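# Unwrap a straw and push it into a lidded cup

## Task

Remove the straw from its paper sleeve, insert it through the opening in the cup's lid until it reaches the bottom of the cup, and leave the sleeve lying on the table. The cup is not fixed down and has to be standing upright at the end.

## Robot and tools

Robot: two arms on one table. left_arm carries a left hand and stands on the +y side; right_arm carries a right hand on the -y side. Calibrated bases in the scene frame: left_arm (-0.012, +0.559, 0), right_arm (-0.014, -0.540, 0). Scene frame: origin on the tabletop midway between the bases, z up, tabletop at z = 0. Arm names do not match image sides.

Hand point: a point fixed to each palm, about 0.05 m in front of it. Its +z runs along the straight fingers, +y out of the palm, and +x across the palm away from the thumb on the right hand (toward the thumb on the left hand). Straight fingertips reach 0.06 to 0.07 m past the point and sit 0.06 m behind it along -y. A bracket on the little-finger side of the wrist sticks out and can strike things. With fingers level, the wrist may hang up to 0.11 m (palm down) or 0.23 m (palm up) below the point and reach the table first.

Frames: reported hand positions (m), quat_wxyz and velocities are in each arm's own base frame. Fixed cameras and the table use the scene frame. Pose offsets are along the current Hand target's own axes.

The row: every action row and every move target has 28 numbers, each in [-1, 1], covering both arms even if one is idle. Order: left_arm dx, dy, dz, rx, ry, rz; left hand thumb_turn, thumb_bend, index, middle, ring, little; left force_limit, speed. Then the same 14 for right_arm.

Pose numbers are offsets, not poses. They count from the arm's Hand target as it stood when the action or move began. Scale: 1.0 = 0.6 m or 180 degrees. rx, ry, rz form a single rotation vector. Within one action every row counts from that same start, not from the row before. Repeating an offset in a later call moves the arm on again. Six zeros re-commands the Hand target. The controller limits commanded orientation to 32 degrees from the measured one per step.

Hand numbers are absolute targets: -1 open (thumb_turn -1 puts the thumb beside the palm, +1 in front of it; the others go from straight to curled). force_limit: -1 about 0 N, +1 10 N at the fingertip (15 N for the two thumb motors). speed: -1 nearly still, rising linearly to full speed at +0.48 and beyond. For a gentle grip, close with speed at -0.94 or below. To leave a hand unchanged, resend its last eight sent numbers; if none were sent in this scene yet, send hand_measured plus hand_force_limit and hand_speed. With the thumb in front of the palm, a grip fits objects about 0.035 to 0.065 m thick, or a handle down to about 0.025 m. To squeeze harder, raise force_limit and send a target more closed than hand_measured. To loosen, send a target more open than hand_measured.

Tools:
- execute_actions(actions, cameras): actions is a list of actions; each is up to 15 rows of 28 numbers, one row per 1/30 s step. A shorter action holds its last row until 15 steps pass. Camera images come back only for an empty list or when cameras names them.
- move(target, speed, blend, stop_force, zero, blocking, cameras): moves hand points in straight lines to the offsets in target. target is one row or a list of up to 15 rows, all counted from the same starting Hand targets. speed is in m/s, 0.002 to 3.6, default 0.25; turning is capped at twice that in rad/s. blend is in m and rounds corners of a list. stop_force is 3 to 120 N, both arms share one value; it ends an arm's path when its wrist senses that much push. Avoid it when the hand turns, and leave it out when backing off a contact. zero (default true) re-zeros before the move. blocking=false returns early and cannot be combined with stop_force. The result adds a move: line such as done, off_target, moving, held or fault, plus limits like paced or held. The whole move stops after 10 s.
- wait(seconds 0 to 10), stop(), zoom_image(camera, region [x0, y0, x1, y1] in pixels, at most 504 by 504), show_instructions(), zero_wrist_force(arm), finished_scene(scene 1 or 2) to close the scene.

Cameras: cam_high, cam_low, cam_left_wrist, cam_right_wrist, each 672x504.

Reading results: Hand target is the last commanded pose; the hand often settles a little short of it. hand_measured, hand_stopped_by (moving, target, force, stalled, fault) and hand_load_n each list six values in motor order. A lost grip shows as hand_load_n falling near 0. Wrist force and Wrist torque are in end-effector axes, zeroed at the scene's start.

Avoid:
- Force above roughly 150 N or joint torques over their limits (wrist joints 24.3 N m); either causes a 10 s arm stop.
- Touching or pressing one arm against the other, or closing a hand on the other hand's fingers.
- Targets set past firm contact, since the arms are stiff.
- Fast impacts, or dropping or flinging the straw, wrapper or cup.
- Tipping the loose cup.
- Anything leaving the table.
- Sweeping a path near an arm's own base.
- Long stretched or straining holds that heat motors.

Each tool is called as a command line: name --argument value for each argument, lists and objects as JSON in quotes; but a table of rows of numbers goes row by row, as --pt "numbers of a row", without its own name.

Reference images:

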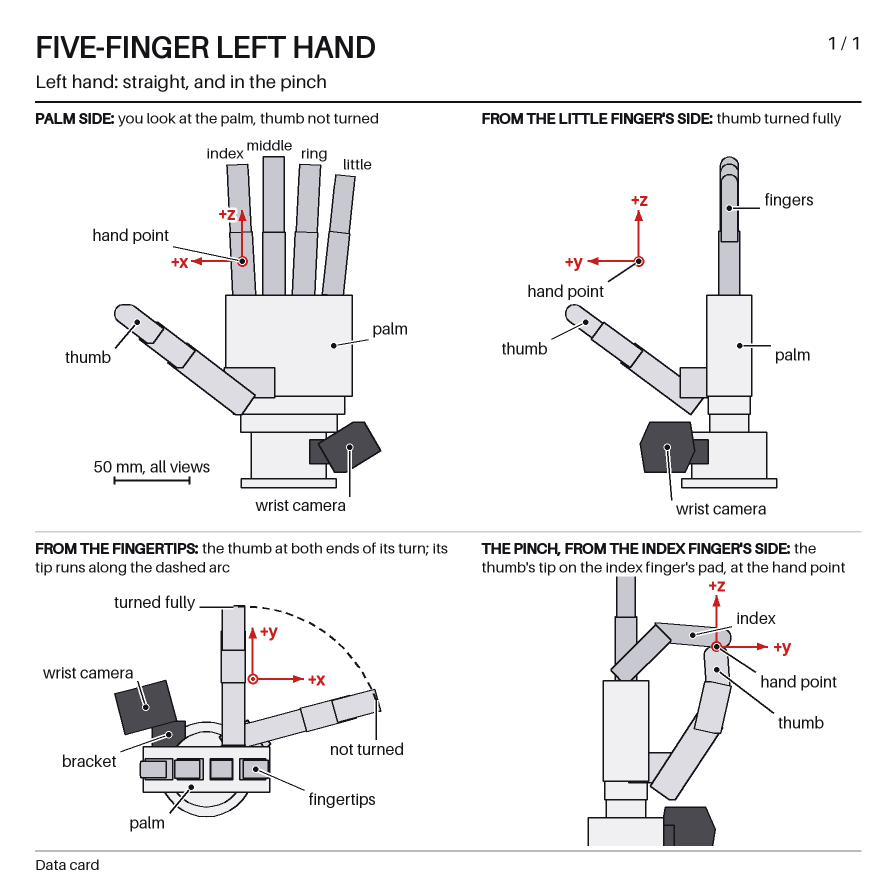

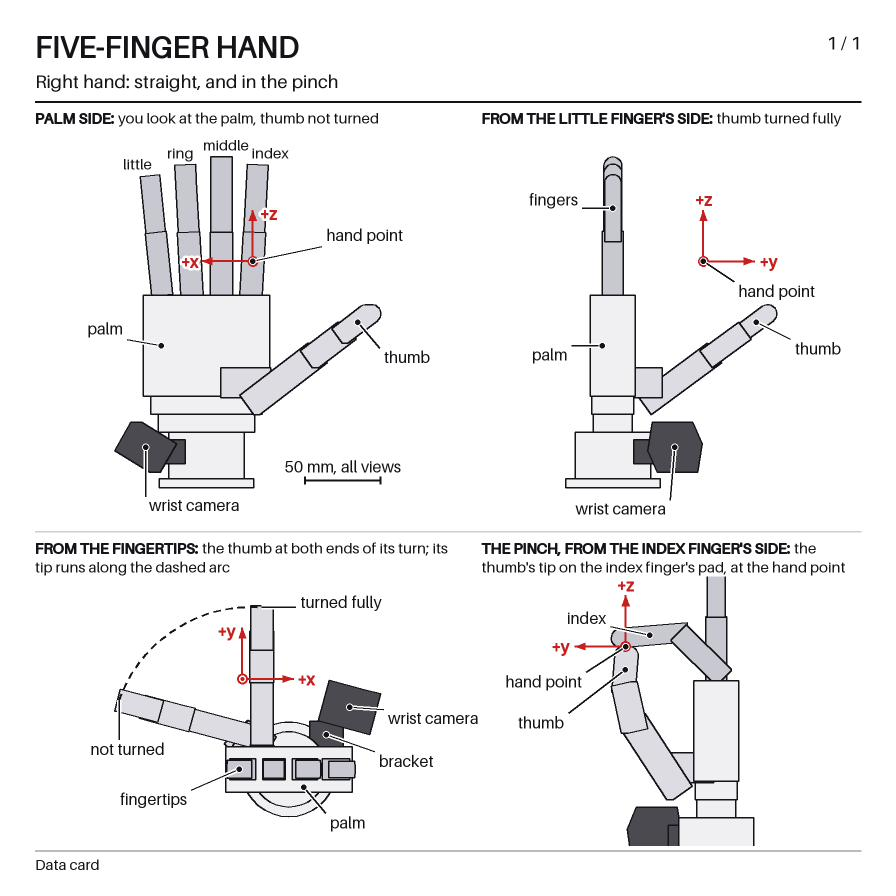

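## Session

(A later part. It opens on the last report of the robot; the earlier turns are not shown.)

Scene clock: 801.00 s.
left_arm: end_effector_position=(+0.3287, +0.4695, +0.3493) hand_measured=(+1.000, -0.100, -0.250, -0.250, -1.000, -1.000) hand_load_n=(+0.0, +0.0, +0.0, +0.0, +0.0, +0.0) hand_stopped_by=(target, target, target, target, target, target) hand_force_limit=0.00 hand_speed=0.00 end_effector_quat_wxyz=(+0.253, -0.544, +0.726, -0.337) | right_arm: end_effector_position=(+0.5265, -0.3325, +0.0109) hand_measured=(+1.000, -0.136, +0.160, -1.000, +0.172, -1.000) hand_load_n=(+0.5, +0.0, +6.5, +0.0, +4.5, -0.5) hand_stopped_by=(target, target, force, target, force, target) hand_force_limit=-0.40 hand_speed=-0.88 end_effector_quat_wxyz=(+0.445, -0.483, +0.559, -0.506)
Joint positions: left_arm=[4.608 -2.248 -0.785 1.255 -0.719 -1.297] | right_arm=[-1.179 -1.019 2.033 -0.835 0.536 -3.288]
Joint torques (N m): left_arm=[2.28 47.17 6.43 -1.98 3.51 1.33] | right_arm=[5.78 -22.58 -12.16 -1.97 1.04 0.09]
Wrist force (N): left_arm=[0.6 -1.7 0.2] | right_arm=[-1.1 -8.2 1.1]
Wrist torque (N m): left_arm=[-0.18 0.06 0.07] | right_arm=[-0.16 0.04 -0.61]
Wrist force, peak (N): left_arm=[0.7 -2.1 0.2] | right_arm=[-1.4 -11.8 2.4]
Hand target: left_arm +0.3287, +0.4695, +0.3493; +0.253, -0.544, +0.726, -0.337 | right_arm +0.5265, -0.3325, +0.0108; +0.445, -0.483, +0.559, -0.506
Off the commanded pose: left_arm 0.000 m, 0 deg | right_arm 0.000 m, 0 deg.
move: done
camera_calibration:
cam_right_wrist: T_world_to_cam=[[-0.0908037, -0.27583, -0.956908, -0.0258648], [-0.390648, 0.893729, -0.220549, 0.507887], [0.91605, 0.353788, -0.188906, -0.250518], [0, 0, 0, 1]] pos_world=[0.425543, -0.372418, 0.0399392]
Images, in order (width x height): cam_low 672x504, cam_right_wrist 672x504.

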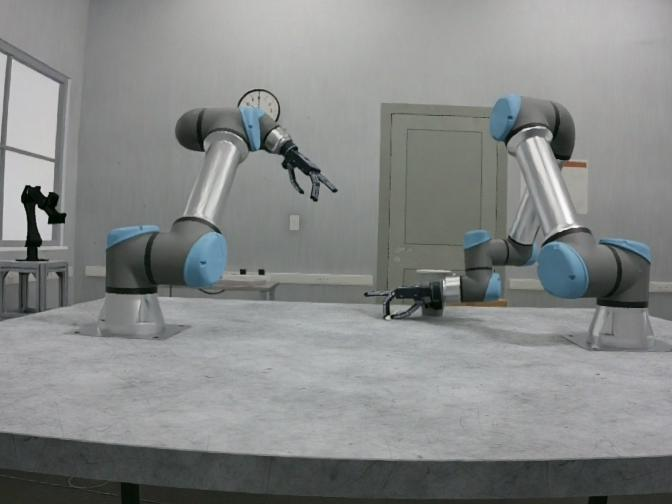

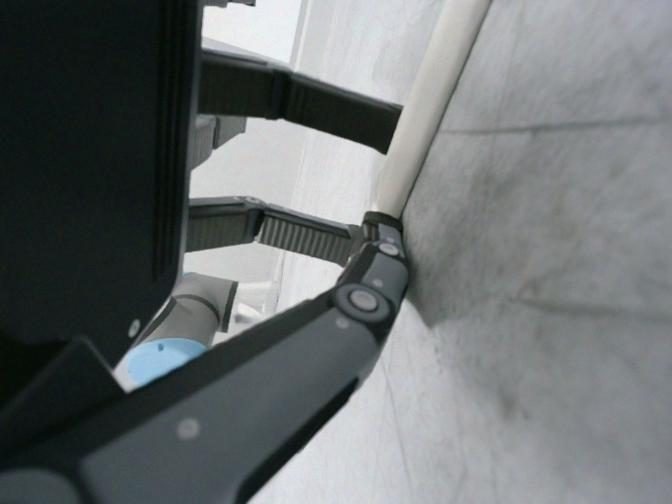

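move --target '[0,0,0,0,0,0,1,-0.1,-0.25,-0.25,-1,-1,0,0,0,-0.0415,-0.0036,0,0,0,1,-0.135,0.5,-1,0.5,-1,-0.4,-0.88]' --speed 0.03 --cameras '["cam_right_wrist","cam_low","cam_left_wrist"]'

zoom_image --camera "cam_right_wrist" --region '[230, 80, 530, 380]'

zoom_image --camera "cam_low" --region '[340, 250, 470, 340]'

Scene clock: 808.17 s.
left_arm: end_effector_position=(+0.3287, +0.4695, +0.3493) hand_measured=(+1.000, -0.100, -0.250, -0.250, -1.000, -1.000) hand_load_n=(+0.0, +0.0, +0.0, +0.0, +0.0, -0.5) hand_stopped_by=(target, target, target, target, target, target) hand_force_limit=0.00 hand_speed=0.00 end_effector_quat_wxyz=(+0.253, -0.544, +0.726, -0.337) | right_arm: end_effector_position=(+0.5265, -0.3327, +0.0359) hand_measured=(+1.000, -0.136, +0.160, -1.000, +0.172, -1.000) hand_load_n=(+0.5, +3.0, +5.5, +0.0, +3.0, +0.0) hand_stopped_by=(target, target, force, target, force, target) hand_force_limit=-0.40 hand_speed=-0.88 end_effector_quat_wxyz=(+0.445, -0.483, +0.559, -0.506) end_effector_velocity=(+0.000, -0.001, -0.001) end_effector_angular_velocity=(-0.004, -0.001, +0.000)
Joint positions: left_arm=[4.608 -2.248 -0.785 1.255 -0.719 -1.297] | right_arm=[-1.179 -1.073 2.025 -0.773 0.536 -3.288]
Joint velocities: left_arm=[within noise] | right_arm=[0 0.002 0 -0.005 0 -0.001]
Joint torques (N m): left_arm=[2.36 47.27 6.26 -1.9 3.23 1.55] | right_arm=[1.71 -23.08 -13.36 -3.41 -0.94 -0.12]
Wrist force (N): left_arm=[0.7 -1.9 0.2] | right_arm=[-0.7 -2.3 0.1]
Wrist torque (N m): left_arm=[-0.20 0.04 0.08] | right_arm=[-0.01 0.04 -0.50]
Wrist force, peak (N): left_arm=[1.0 -1.9 0.2] | right_arm=[-1.1 -8.5 1.2]
Hand target: left_arm +0.3287, +0.4695, +0.3493; +0.253, -0.544, +0.726, -0.337 | right_arm +0.5265, -0.3327, +0.0358; +0.445, -0.483, +0.559, -0.506
Off the commanded pose: left_arm 0.000 m, 0 deg | right_arm 0.000 m, 0 deg.
move: done
camera_calibration:
cam_left_wrist: T_world_to_cam=[[0.552974, -0.419682, 0.719782, -0.235397], [-0.718467, -0.677646, 0.156849, 0.503331], [0.421931, -0.603873, -0.676248, 0.496384], [0, 0, 0, 1]] pos_world=[0.282355, 0.542041, 0.426167]
cam_right_wrist: T_world_to_cam=[[-0.0908895, -0.275635, -0.956956, -0.00178016], [-0.39063, 0.893789, -0.220339, 0.513642], [0.91605, 0.353789, -0.188907, -0.245796], [0, 0, 0, 1]] pos_world=[0.425644, -0.372619, 0.0650394]
Images, in order (width x height): cam_low 672x504, cam_left_wrist 672x504, cam_right_wrist 672x504.

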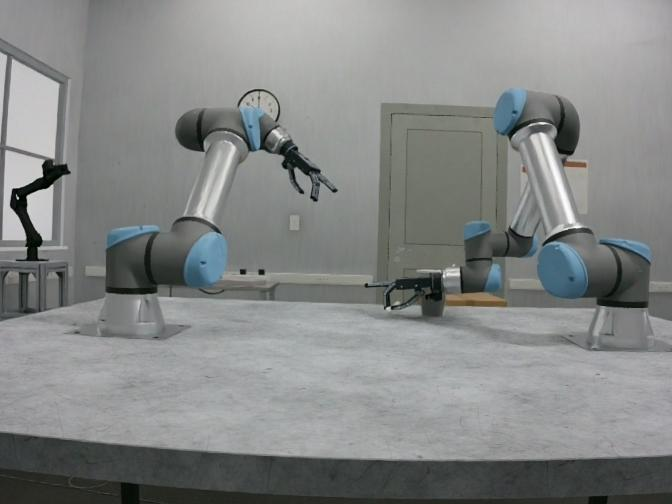

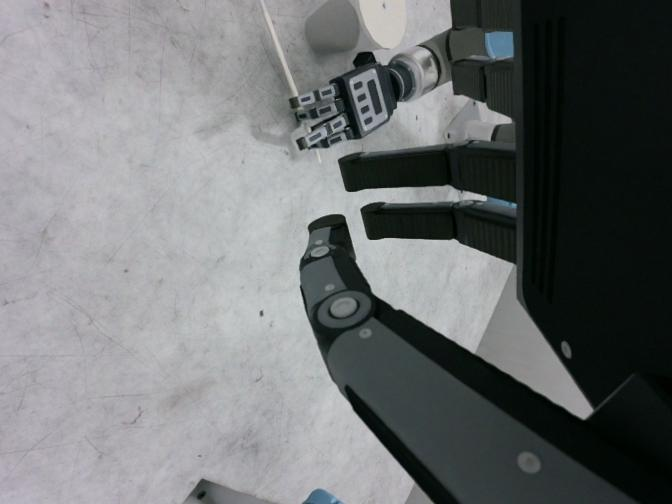

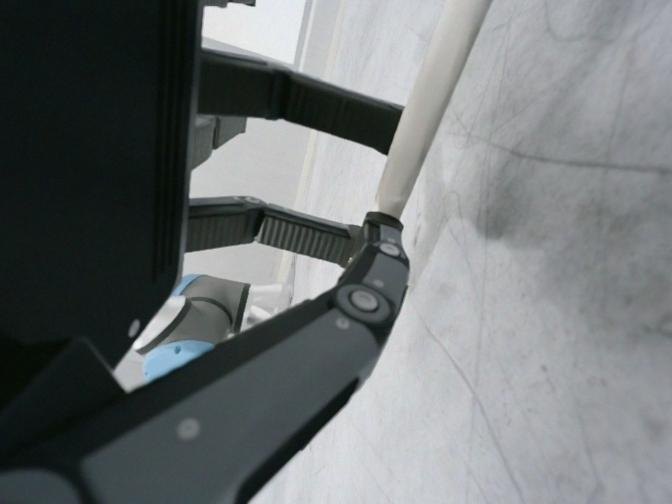

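Scaled by 1.680.

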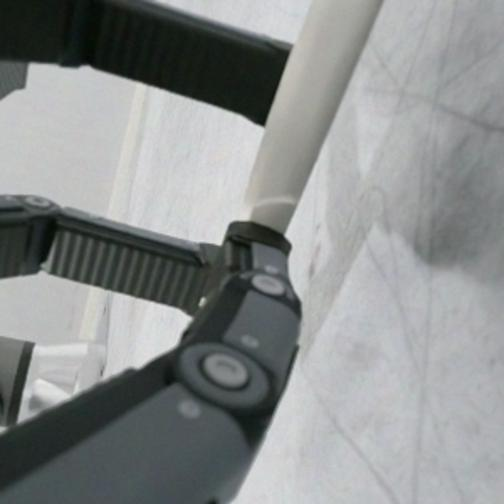

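Scaled by 3.877.

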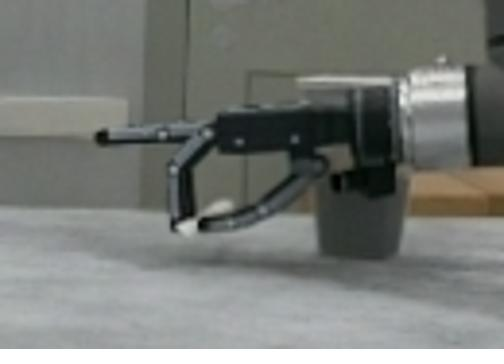

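move --target '[0.0002,-0.0157,0.2058,0,-0.0268,-0.0225,1,-0.07,-1,-0.5,-1,-1,-0.4,-0.3,-0.224,-0.2867,0.1367,0,0,0,1,-0.135,0.5,-1,0.5,-1,-0.4,-0.88]' --speed 0.12 --cameras '["all"]'

zoom_image --camera "cam_left_wrist" --region '[150, 50, 450, 275]'

zoom_image --camera "cam_low" --region '[280, 180, 480, 330]'

zoom_image --camera "cam_high" --region '[230, 60, 430, 210]'

Scene clock: 900.70 s.
left_arm: end_effector_position=(+0.4251, +0.4413, +0.2768) hand_measured=(+1.000, -0.070, -1.000, -0.500, -1.000, -1.000) hand_load_n=(+0.0, +0.5, +0.0, +0.0, +0.0, +0.0) hand_stopped_by=(target, target, target, target, target, target) hand_force_limit=-0.40 hand_speed=-0.30 end_effector_quat_wxyz=(+0.271, -0.583, +0.695, -0.322) | right_arm: end_effector_position=(+0.6412, -0.2142, +0.2008) hand_measured=(+1.000, -0.136, +0.160, -1.000, +0.172, -1.000) hand_load_n=(+0.5, +3.0, +5.5, +0.0, +2.5, +0.0) hand_stopped_by=(target, target, force, target, force, target) hand_force_limit=-0.40 hand_speed=-0.88 end_effector_quat_wxyz=(+0.445, -0.483, +0.559, -0.507)
Joint positions: left_arm=[4.435 -2.236 -0.907 1.695 -0.707 -1.73] | right_arm=[-0.794 -1.336 1.852 -0.402 0.918 -3.203]
Joint torques (N m): left_arm=[9.45 44.67 27.94 -3.26 1.36 1] | right_arm=[-1.21 -18.51 -14.31 -3.38 -0.96 -1.34]
Wrist force (N): left_arm=[1.3 -1.7 0.2] | right_arm=[-0.5 -2.5 0.3]
Wrist torque (N m): left_arm=[-0.16 -0.06 0.08] | right_arm=[-0.06 0.04 -0.48]
Wrist force, peak (N): left_arm=[0.9 -2.1 0.4] | right_arm=[-1.3 -3.5 0.6]
Hand target: left_arm +0.4251, +0.4414, +0.2769; +0.271, -0.583, +0.695, -0.322 | right_arm +0.6412, -0.2142, +0.2008; +0.445, -0.483, +0.559, -0.506
Off the commanded pose: left_arm 0.000 m, 0 deg | right_arm 0.000 m, 0 deg.
move: done
camera_calibration:
cam_left_wrist: T_world_to_cam=[[0.595636, -0.356658, 0.719731, -0.294316], [-0.639916, -0.752279, 0.156796, 0.564439], [0.485516, -0.55396, -0.676315, 0.34058], [0, 0, 0, 1]] pos_world=[0.371142, 0.508313, 0.353667]
cam_right_wrist: T_world_to_cam=[[-0.0908037, -0.27583, -0.956908, 0.198907], [-0.390648, 0.893729, -0.220549, 0.488887], [0.91605, 0.353788, -0.188906, -0.36166], [0, 0, 0, 1]] pos_world=[0.540343, -0.254118, 0.229839]

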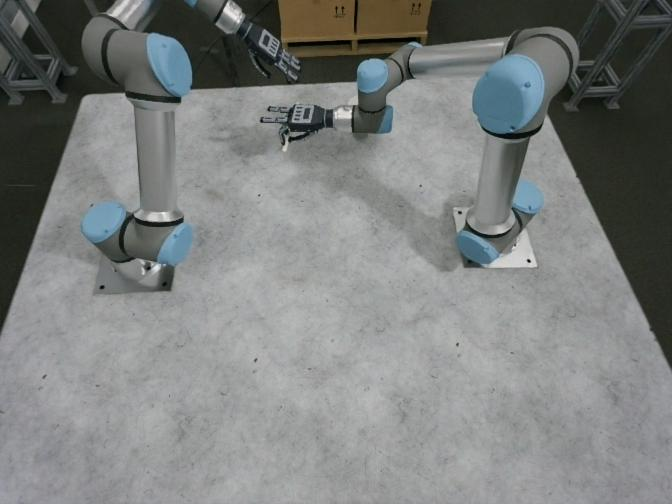

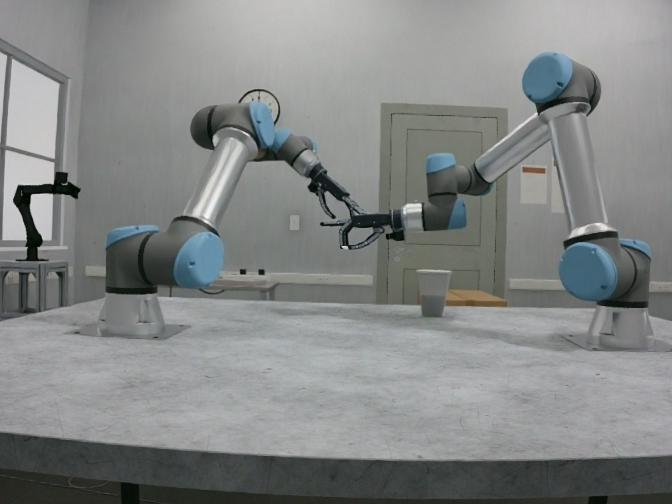

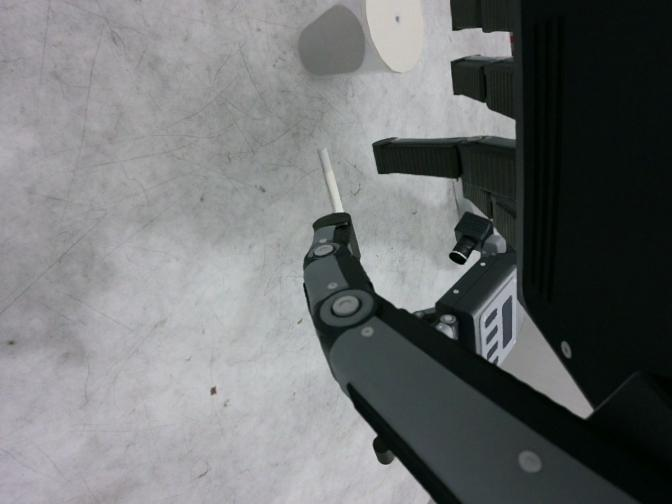

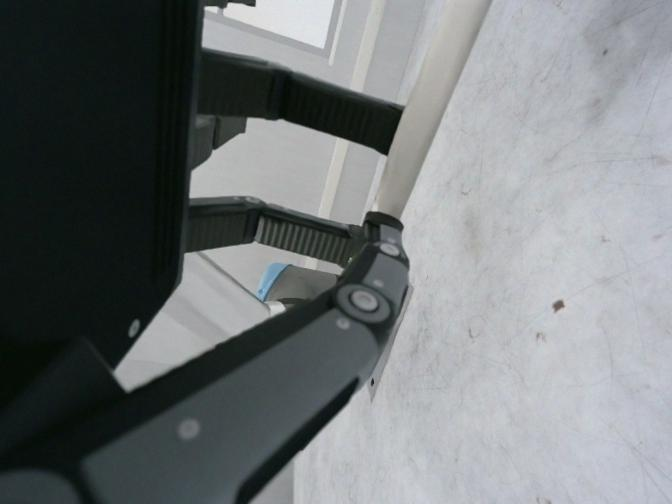

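Scaled by 1.680.

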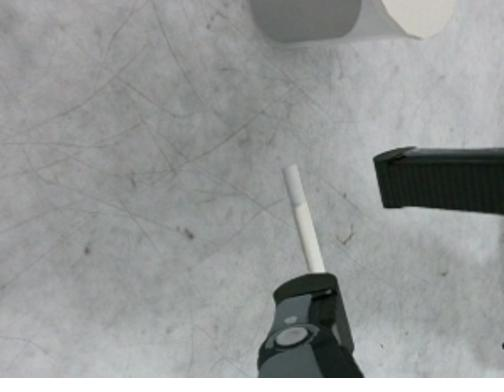

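Scaled by 2.520.

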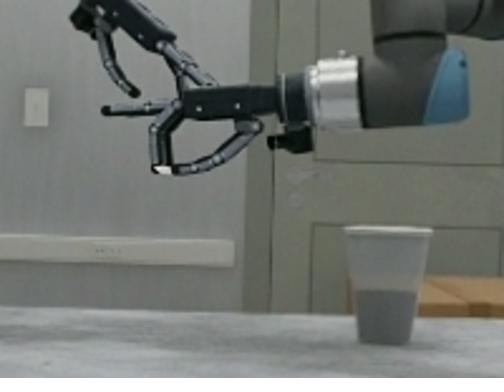

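Scaled by 2.520.

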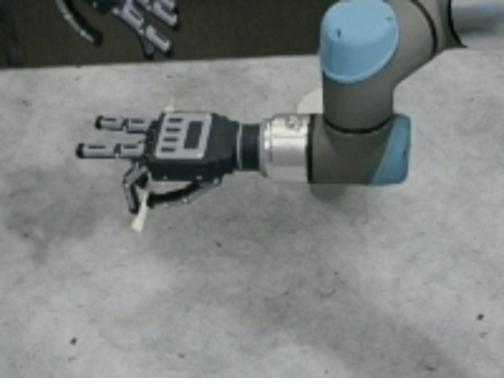

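move --target '[0.0008,0.009,0.1333,0,0,0,1,-0.07,-1,-0.5,-1,-1,-0.4,-0.3,0,0,0,0,0,0,1,-0.135,0.5,-1,0.5,-1,-0.4,-0.88]' --speed 0.1 --cameras '["cam_left_wrist","cam_low","cam_right_wrist"]'

zoom_image --camera "cam_left_wrist" --region '[230, 120, 430, 270]'

Scene clock: 955.53 s.
left_arm: end_effector_position=(+0.4818, +0.4310, +0.2212) hand_measured=(+1.000, -0.070, -1.000, -0.500, -1.000, -1.000) hand_load_n=(+0.0, +0.0, +0.0, +0.0, +0.0, +0.0) hand_stopped_by=(target, target, target, target, target, target) hand_force_limit=-0.40 hand_speed=-0.30 end_effector_quat_wxyz=(+0.271, -0.583, +0.695, -0.322) | right_arm: end_effector_position=(+0.6412, -0.2142, +0.2008) hand_measured=(+1.000, -0.136, +0.160, -1.000, +0.172, -1.000) hand_load_n=(+0.5, +3.0, +5.5, +0.0, +3.0, +0.0) hand_stopped_by=(target, target, force, target, force, target) hand_force_limit=-0.40 hand_speed=-0.88 end_effector_quat_wxyz=(+0.445, -0.483, +0.559, -0.506)
Joint positions: left_arm=[4.334 -2.3 -0.912 1.878 -0.725 -1.881] | right_arm=[-0.793 -1.336 1.852 -0.401 0.918 -3.204]
Joint torques (N m): left_arm=[8.77 47.84 24.02 -3 2.9 1.13] | right_arm=[5.02 -19.01 -22.33 0.49 1.49 -1.48]
Wrist force (N): left_arm=[0.8 -1.6 -0.1] | right_arm=[-0.7 -2.6 0.4]
Wrist torque (N m): left_arm=[-0.15 0.01 0.10] | right_arm=[-0.09 0.06 -0.50]
Wrist force, peak (N): left_arm=[1.5 -1.8 0.0] | right_arm=[-0.5 -2.8 0.3]
Hand target: left_arm +0.4819, +0.4310, +0.2212; +0.271, -0.583, +0.695, -0.322 | right_arm +0.6412, -0.2142, +0.2008; +0.445, -0.483, +0.559, -0.506
Off the commanded pose: left_arm 0.000 m, 0 deg | right_arm 0.000 m, 0 deg.
move: done
camera_calibration:
cam_left_wrist: T_world_to_cam=[[0.595637, -0.356819, 0.719651, -0.291678], [-0.6399, -0.752331, 0.156607, 0.601691], [0.485535, -0.553786, -0.676444, 0.26963], [0, 0, 0, 1]] pos_world=[0.427842, 0.497912, 0.298067]
cam_right_wrist: T_world_to_cam=[[-0.0908037, -0.27583, -0.956908, 0.198907], [-0.390648, 0.893729, -0.220549, 0.488887], [0.91605, 0.353788, -0.188906, -0.36166], [0, 0, 0, 1]] pos_world=[0.540343, -0.254118, 0.229839]
Images, in order (width x height): cam_low 672x504, cam_left_wrist 672x504, cam_right_wrist 672x504.

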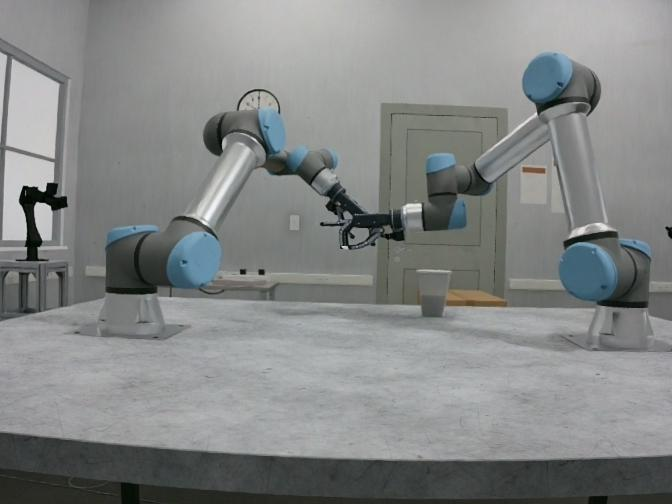

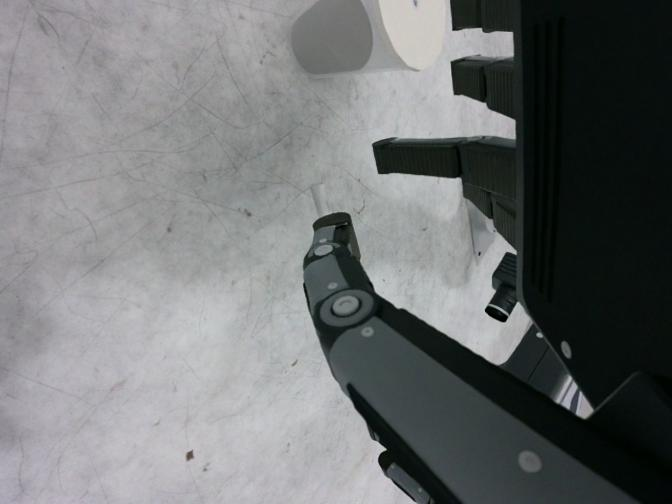

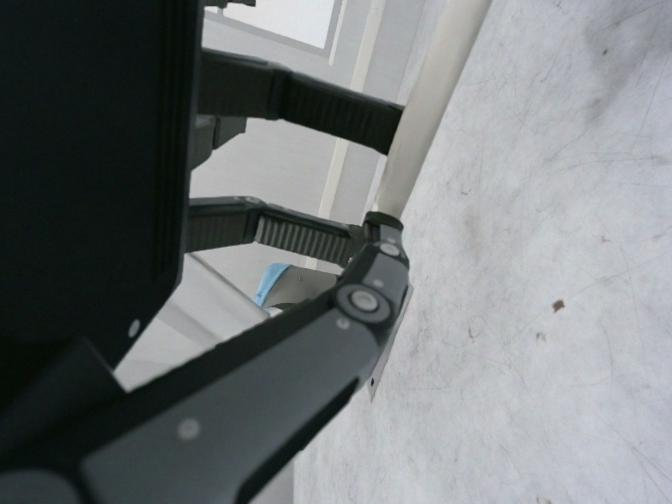

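Scaled by 2.520.

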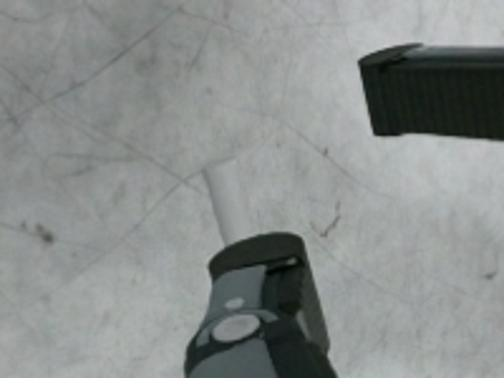

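move --target '[0,0.0075,0.0533,0,0,0,1,-0.115,-1,-0.5,-1,-1,-0.4,-0.3,0,0,0,0,0,0,1,-0.135,0.5,-1,0.5,-1,-0.4,-0.88]' --speed 0.05 --cameras '["cam_left_wrist","cam_right_wrist"]'

zoom_image --camera "cam_left_wrist" --region '[250, 150, 430, 285]'

Scene clock: 991.67 s.
left_arm: end_effector_position=(+0.5032, +0.4272, +0.1970) hand_measured=(+1.000, -0.116, -1.000, -0.500, -1.000, -1.000) hand_load_n=(+0.0, +0.0, -0.5, +0.0, +0.0, +0.0) hand_stopped_by=(target, target, target, target, target, target) hand_force_limit=-0.40 hand_speed=-0.30 end_effector_quat_wxyz=(+0.271, -0.583, +0.695, -0.322) end_effector_velocity=(-0.002, +0.001, +0.001) end_effector_angular_velocity=(+0.001, +0.001, +0.000) | right_arm: end_effector_position=(+0.6412, -0.2142, +0.2008) hand_measured=(+1.000, -0.136, +0.160, -1.000, +0.172, -1.000) hand_load_n=(+0.0, +3.0, +5.0, +0.0, +2.5, +0.0) hand_stopped_by=(target, target, force, target, force, target) hand_force_limit=-0.40 hand_speed=-0.88 end_effector_quat_wxyz=(+0.445, -0.483, +0.559, -0.506)
Joint positions: left_arm=[4.298 -2.331 -0.911 1.946 -0.734 -1.934] | right_arm=[-0.793 -1.336 1.852 -0.401 0.918 -3.204]
Joint velocities: left_arm=[0.002 0.002 0 -0.005 -0.001 0.005] | right_arm=[within noise]
Joint torques (N m): left_arm=[10.93 50.06 26.1 -3.56 0.26 1.73] | right_arm=[4.78 -17.75 -21.29 -1.15 0.94 -1.19]
Wrist force (N): left_arm=[0.7 -1.5 -0.1] | right_arm=[-0.6 -2.7 0.3]
Wrist torque (N m): left_arm=[-0.12 0.05 0.18] | right_arm=[-0.09 0.05 -0.50]
Wrist force, peak (N): left_arm=[0.8 -2.0 0.0] | right_arm=[-0.5 -2.8 0.3]
Hand target: left_arm +0.5031, +0.4273, +0.1971; +0.271, -0.583, +0.695, -0.322 | right_arm +0.6412, -0.2142, +0.2008; +0.445, -0.483, +0.559, -0.506
Off the commanded pose: left_arm 0.000 m, 0 deg | right_arm 0.000 m, 0 deg.
move: done
camera_calibration:
cam_left_wrist: T_world_to_cam=[[0.595618, -0.356694, 0.719728, -0.288344], [-0.639835, -0.752383, 0.156624, 0.616319], [0.485645, -0.553795, -0.676358, 0.240801], [0, 0, 0, 1]] pos_world=[0.449141, 0.494212, 0.273867]
cam_right_wrist: T_world_to_cam=[[-0.0908037, -0.27583, -0.956908, 0.198907], [-0.390648, 0.893729, -0.220549, 0.488887], [0.91605, 0.353788, -0.188906, -0.36166], [0, 0, 0, 1]] pos_world=[0.540343, -0.254118, 0.229839]
Images, in order (width x height): cam_left_wrist 672x504, cam_right_wrist 672x504.

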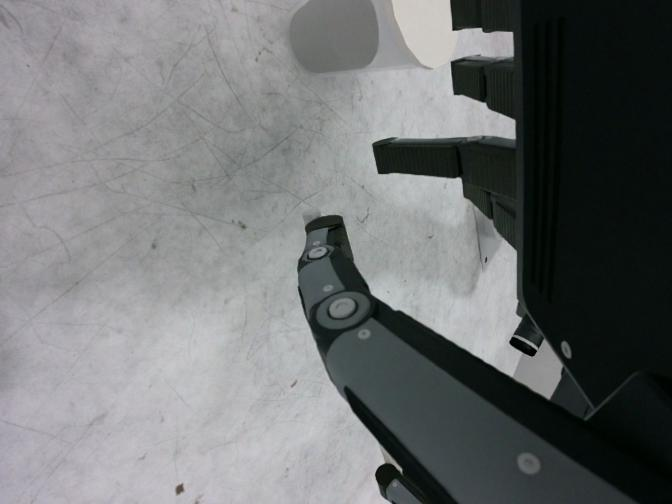

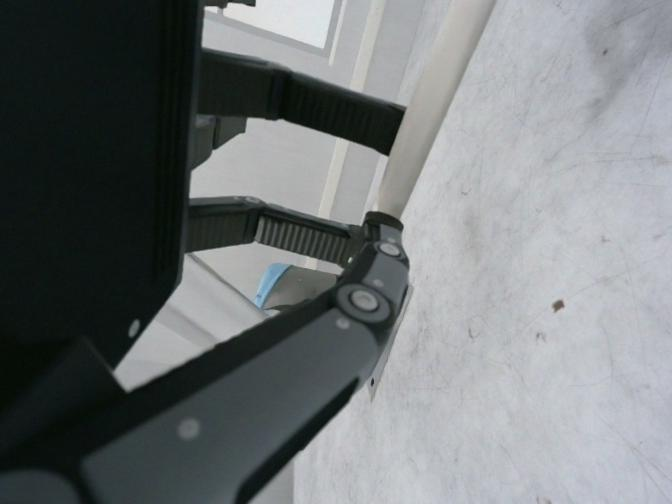

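Scaled by 2.800.

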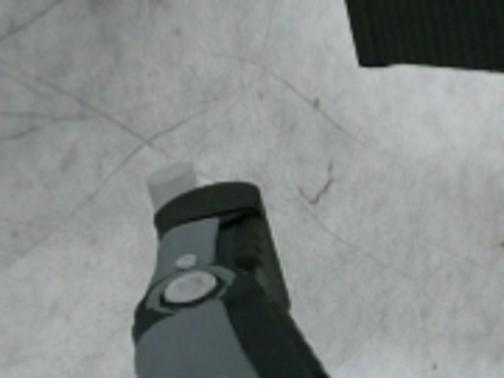

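move --target '[0,0,0,0,0,0,1,-0.155,-1,0.5,-1,-1,0.0,-0.88,0,0,0,0,0,0,1,-0.135,0.5,-1,0.5,-1,-0.4,-0.88]' --speed 0.05 --cameras '["cam_left_wrist","cam_right_wrist"]'

zoom_image --camera "cam_left_wrist" --region '[250, 150, 430, 285]'

Scene clock: 1008.47 s.
left_arm: end_effector_position=(+0.5031, +0.4273, +0.1971) hand_measured=(+1.000, -0.156, -1.000, +0.188, -1.000, -1.000) hand_load_n=(+0.0, +1.5, +0.0, +8.5, +0.0, +0.0) hand_stopped_by=(target, target, target, force, target, target) hand_force_limit=0.00 hand_speed=-0.88 end_effector_quat_wxyz=(+0.271, -0.583, +0.695, -0.322) | right_arm: end_effector_position=(+0.6412, -0.2142, +0.2008) hand_measured=(+1.000, -0.136, +0.160, -1.000, +0.172, -1.000) hand_load_n=(+0.0, +3.5, +3.0, +0.0, +5.5, +0.0) hand_stopped_by=(target, target, force, target, force, target) hand_force_limit=-0.40 hand_speed=-0.88 end_effector_quat_wxyz=(+0.445, -0.483, +0.559, -0.506)
Joint positions: left_arm=[4.298 -2.33 -0.911 1.946 -0.734 -1.934] | right_arm=[-0.793 -1.336 1.852 -0.401 0.918 -3.204]
Joint torques (N m): left_arm=[10.06 50.07 7.75 -3.22 2.69 1.5] | right_arm=[3.48 -19.8 -17.52 -2.93 0.23 -0.62]
Wrist force (N): left_arm=[-0.5 -2.1 0.4] | right_arm=[-1.2 -2.5 0.7]
Wrist torque (N m): left_arm=[-0.17 0.17 0.15] | right_arm=[-0.06 -0.11 -0.52]
Wrist force, peak (N): left_arm=[0.7 -2.3 -0.1] | right_arm=[-1.3 -2.9 0.8]
Hand target: left_arm +0.5031, +0.4273, +0.1971; +0.271, -0.583, +0.695, -0.322 | right_arm +0.6412, -0.2142, +0.2008; +0.445, -0.483, +0.559, -0.506
Off the commanded pose: left_arm 0.000 m, 0 deg | right_arm 0.000 m, 0 deg.
move: done
camera_calibration:
cam_left_wrist: T_world_to_cam=[[0.595543, -0.356714, 0.719781, -0.288326], [-0.639847, -0.752392, 0.15653, 0.616275], [0.485721, -0.55377, -0.676324, 0.240861], [0, 0, 0, 1]] pos_world=[0.449041, 0.494212, 0.273967]
cam_right_wrist: T_world_to_cam=[[-0.0908037, -0.27583, -0.956908, 0.198907], [-0.390648, 0.893729, -0.220549, 0.488887], [0.91605, 0.353788, -0.188906, -0.36166], [0, 0, 0, 1]] pos_world=[0.540343, -0.254118, 0.229839]
Images, in order (width x height): cam_left_wrist 672x504, cam_right_wrist 672x504.

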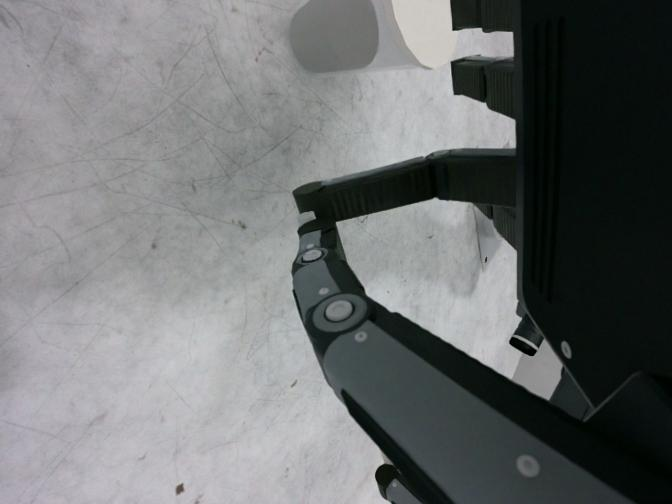

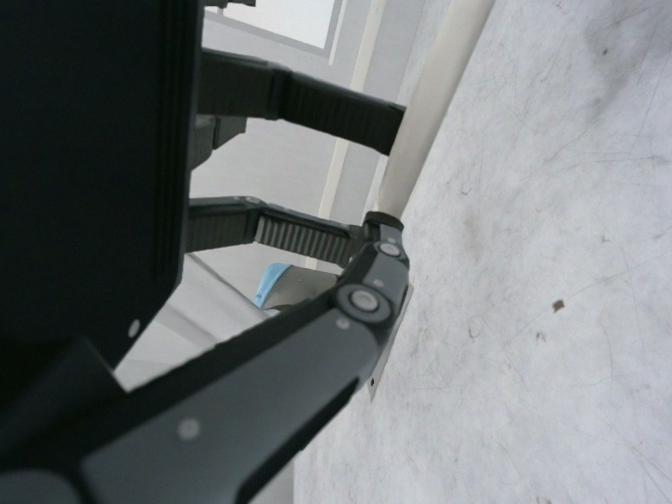

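Scaled by 2.800.

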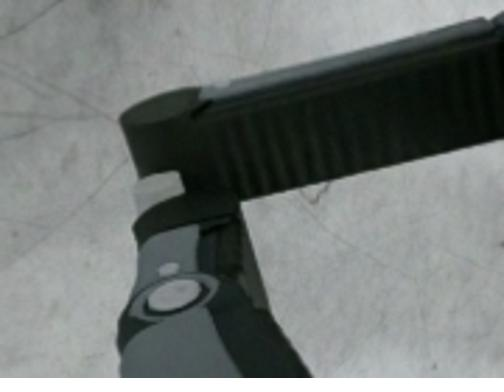

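move --target '[0,0,0,0,0,0,1,-0.155,-1,0.5,-1,-1,0.0,-0.88,-0.05,0,0,0,0,0,1,-0.135,0.5,-1,0.5,-1,-0.4,-0.88]' --speed 0.04 --cameras '["cam_left_wrist","cam_right_wrist"]'

zoom_image --camera "cam_left_wrist" --region '[250, 150, 430, 285]'

Scene clock: 1023.73 s.
left_arm: end_effector_position=(+0.5031, +0.4273, +0.1971) hand_measured=(+1.000, -0.156, -1.000, +0.188, -1.000, -1.000) hand_load_n=(+0.5, +2.0, +0.0, +8.0, +0.0, +0.0) hand_stopped_by=(target, target, target, force, target, target) hand_force_limit=0.00 hand_speed=-0.88 end_effector_quat_wxyz=(+0.271, -0.583, +0.695, -0.322) | right_arm: end_effector_position=(+0.6453, -0.1844, +0.2011) hand_measured=(+1.000, -0.136, +0.160, -1.000, +0.172, -1.000) hand_load_n=(-0.5, +1.5, +3.0, +0.0, +1.0, -0.5) hand_stopped_by=(target, target, force, target, force, target) hand_force_limit=-0.40 hand_speed=-0.88 end_effector_quat_wxyz=(+0.445, -0.483, +0.559, -0.507)
Joint positions: left_arm=[4.298 -2.33 -0.911 1.946 -0.734 -1.934] | right_arm=[-0.736 -1.359 1.881 -0.412 0.975 -3.196]
Joint torques (N m): left_arm=[7.59 44.57 13.41 -2.17 1.21 -0.28] | right_arm=[-7.55 -18.34 -24.34 -2.24 -1.73 1.17]
Wrist force (N): left_arm=[1.1 -1.8 -0.2] | right_arm=[-0.3 -2.2 -0.2]
Wrist torque (N m): left_arm=[-0.16 0.03 0.19] | right_arm=[-0.02 0.03 -0.48]
Wrist force, peak (N): left_arm=[3.5 -2.1 -0.1] | right_arm=[2.5 -2.4 0.6]
Hand target: left_arm +0.5031, +0.4273, +0.1971; +0.271, -0.583, +0.695, -0.322 | right_arm +0.6454, -0.1845, +0.2010; +0.445, -0.483, +0.559, -0.506
Off the commanded pose: left_arm 0.000 m, 0 deg | right_arm 0.000 m, 0 deg.
move: done
camera_calibration:
cam_left_wrist: T_world_to_cam=[[0.595543, -0.356714, 0.719781, -0.288326], [-0.639847, -0.752392, 0.15653, 0.616275], [0.485721, -0.55377, -0.676324, 0.240861], [0, 0, 0, 1]] pos_world=[0.449041, 0.494212, 0.273967]
cam_right_wrist: T_world_to_cam=[[-0.0907119, -0.275784, -0.95693, 0.207752], [-0.390591, 0.893754, -0.220551, 0.463897], [0.916084, 0.353762, -0.188793, -0.375952], [0, 0, 0, 1]] pos_world=[0.544443, -0.224318, 0.23014]
Images, in order (width x height): cam_left_wrist 672x504, cam_right_wrist 672x504.

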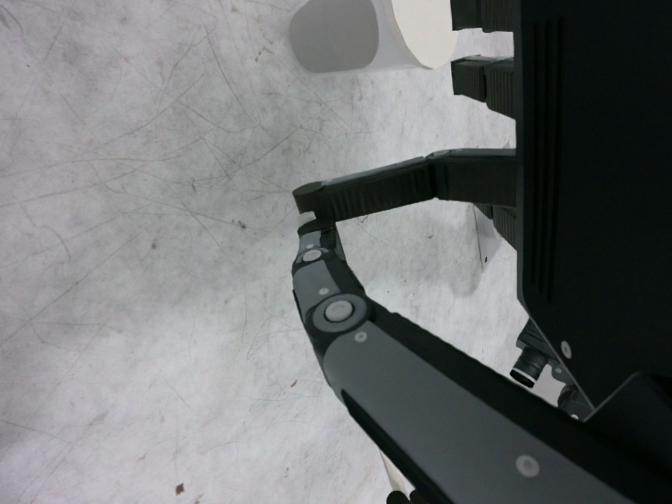

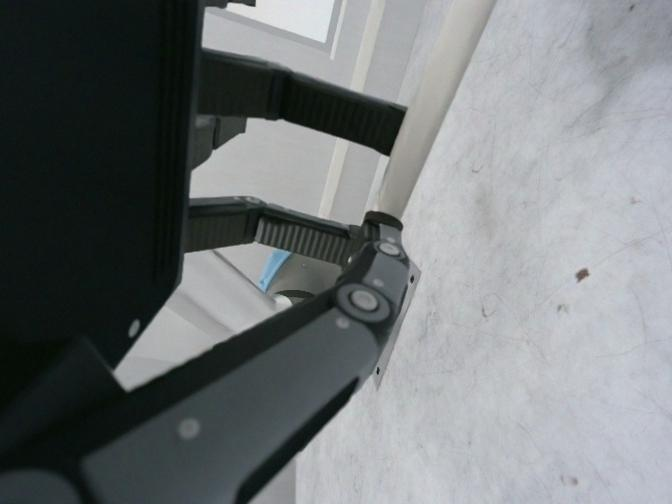

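Scaled by 2.800.

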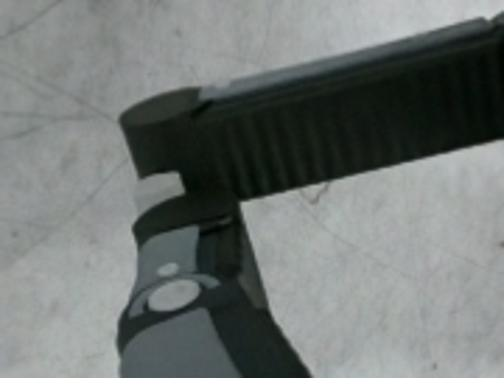

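move --target '[0,0,0,0,0,0,1,-0.155,-1,0.5,-1,-1,0.0,-0.88,-0.325,0,0,0,0,0,1,-0.135,0.5,-1,0.5,-1,-0.4,-0.88]' --speed 0.09 --cameras '["all"]'

zoom_image --camera "cam_high" --region '[210, 60, 460, 250]'

zoom_image --camera "cam_low" --region '[280, 150, 480, 330]'

Scene clock: 1031.67 s.
left_arm: end_effector_position=(+0.5031, +0.4273, +0.1971) hand_measured=(+1.000, -0.156, -1.000, +0.188, -1.000, -1.000) hand_load_n=(+0.0, +0.0, +0.0, +0.0, +0.0, +0.0) hand_stopped_by=(target, target, target, force, target, target) hand_force_limit=0.00 hand_speed=-0.88 end_effector_quat_wxyz=(+0.271, -0.583, +0.695, -0.322) | right_arm: end_effector_position=(+0.6722, +0.0086, +0.2025) hand_measured=(+1.000, -0.136, +0.160, -1.000, +0.172, -1.000) hand_load_n=(+0.0, +1.5, +2.5, +0.0, +1.0, +0.0) hand_stopped_by=(target, target, force, target, force, target) hand_force_limit=-0.40 hand_speed=-0.88 end_effector_quat_wxyz=(+0.445, -0.483, +0.559, -0.506)
Joint positions: left_arm=[4.298 -2.33 -0.911 1.946 -0.734 -1.934] | right_arm=[-0.292 -1.393 1.918 -0.433 1.416 -3.148]
Joint torques (N m): left_arm=[5.54 43.46 18.69 -1.21 -0.72 -1.23] | right_arm=[1.24 -36.88 -11.25 0.61 -0.78 -0.53]
Wrist force (N): left_arm=[0.8 -1.8 -0.1] | right_arm=[-0.6 -2.8 0.2]
Wrist torque (N m): left_arm=[-0.15 0.02 0.17] | right_arm=[-0.08 0.05 -0.53]
Wrist force, peak (N): left_arm=[1.4 -2.0 -0.3] | right_arm=[-1.4 -2.7 0.1]
Hand target: left_arm +0.5031, +0.4273, +0.1971; +0.271, -0.583, +0.695, -0.322 | right_arm +0.6722, +0.0086, +0.2025; +0.445, -0.483, +0.559, -0.506
Off the commanded pose: left_arm 0.000 m, 0 deg | right_arm 0.000 m, 0 deg.
move: done
camera_calibration:
cam_left_wrist: T_world_to_cam=[[0.595543, -0.356714, 0.719781, -0.288326], [-0.639847, -0.752392, 0.15653, 0.616275], [0.485721, -0.55377, -0.676324, 0.240861], [0, 0, 0, 1]] pos_world=[0.449041, 0.494212, 0.273967]
cam_right_wrist: T_world_to_cam=[[-0.0909416, -0.275683, -0.956937, 0.264893], [-0.390734, 0.893742, -0.220344, 0.302252], [0.916, 0.353869, -0.188997, -0.468508], [0, 0, 0, 1]] pos_world=[0.571344, -0.031318, 0.231539]

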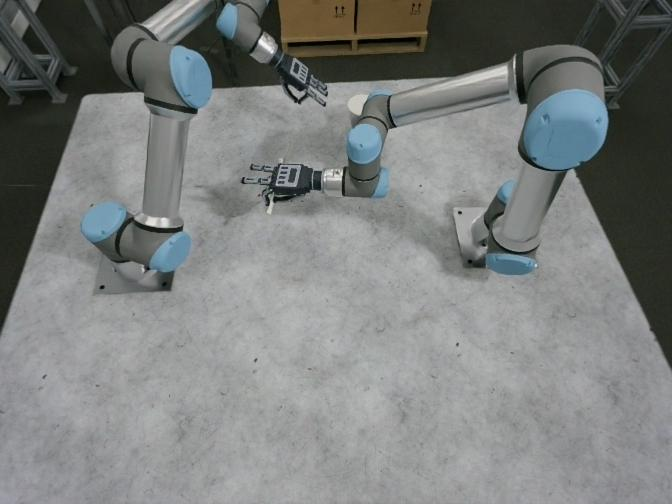

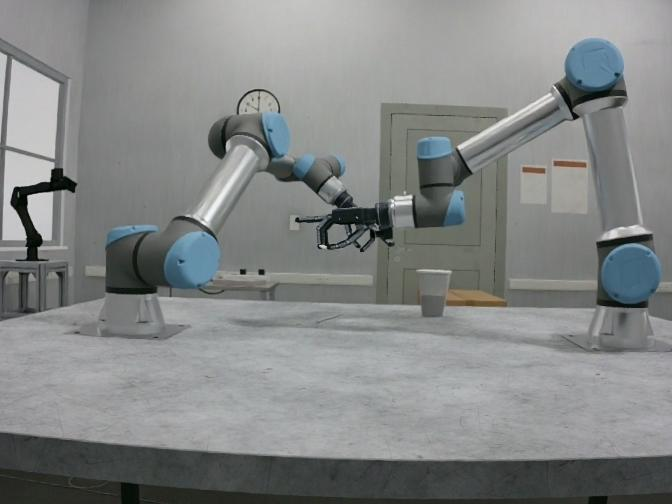

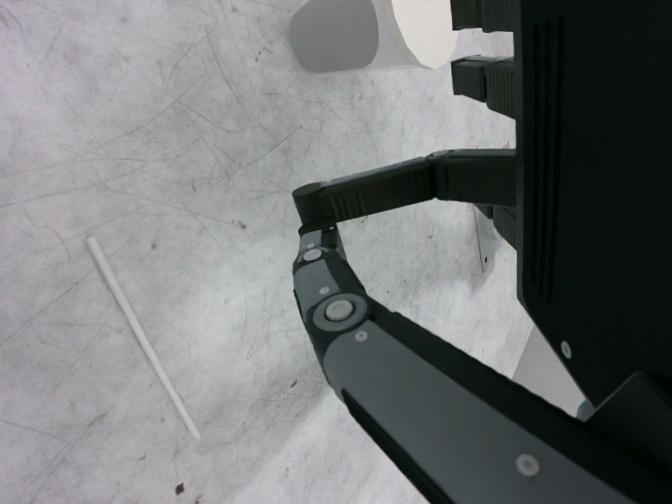

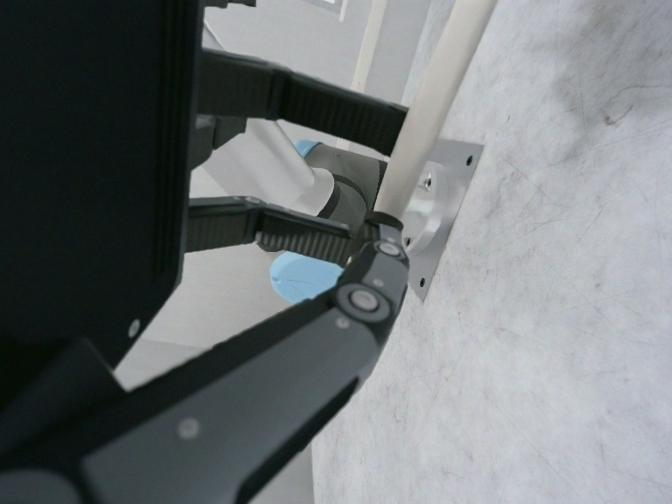

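Scaled by 2.016.

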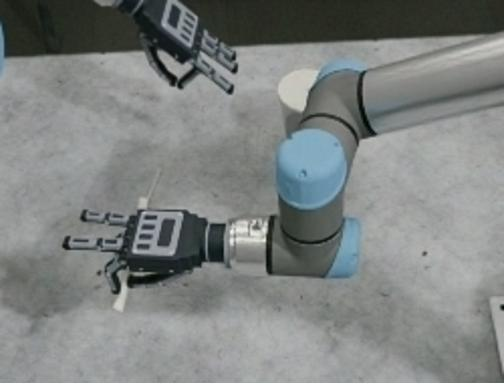

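Scaled by 2.520.

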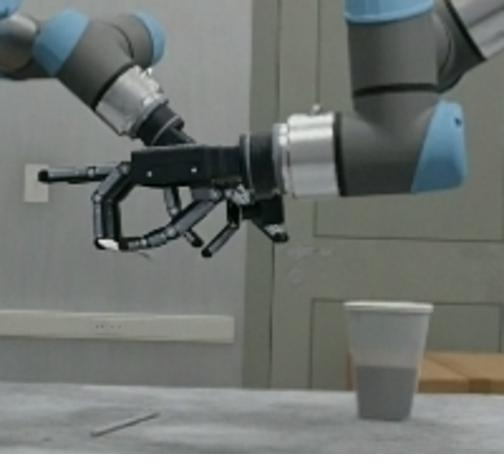

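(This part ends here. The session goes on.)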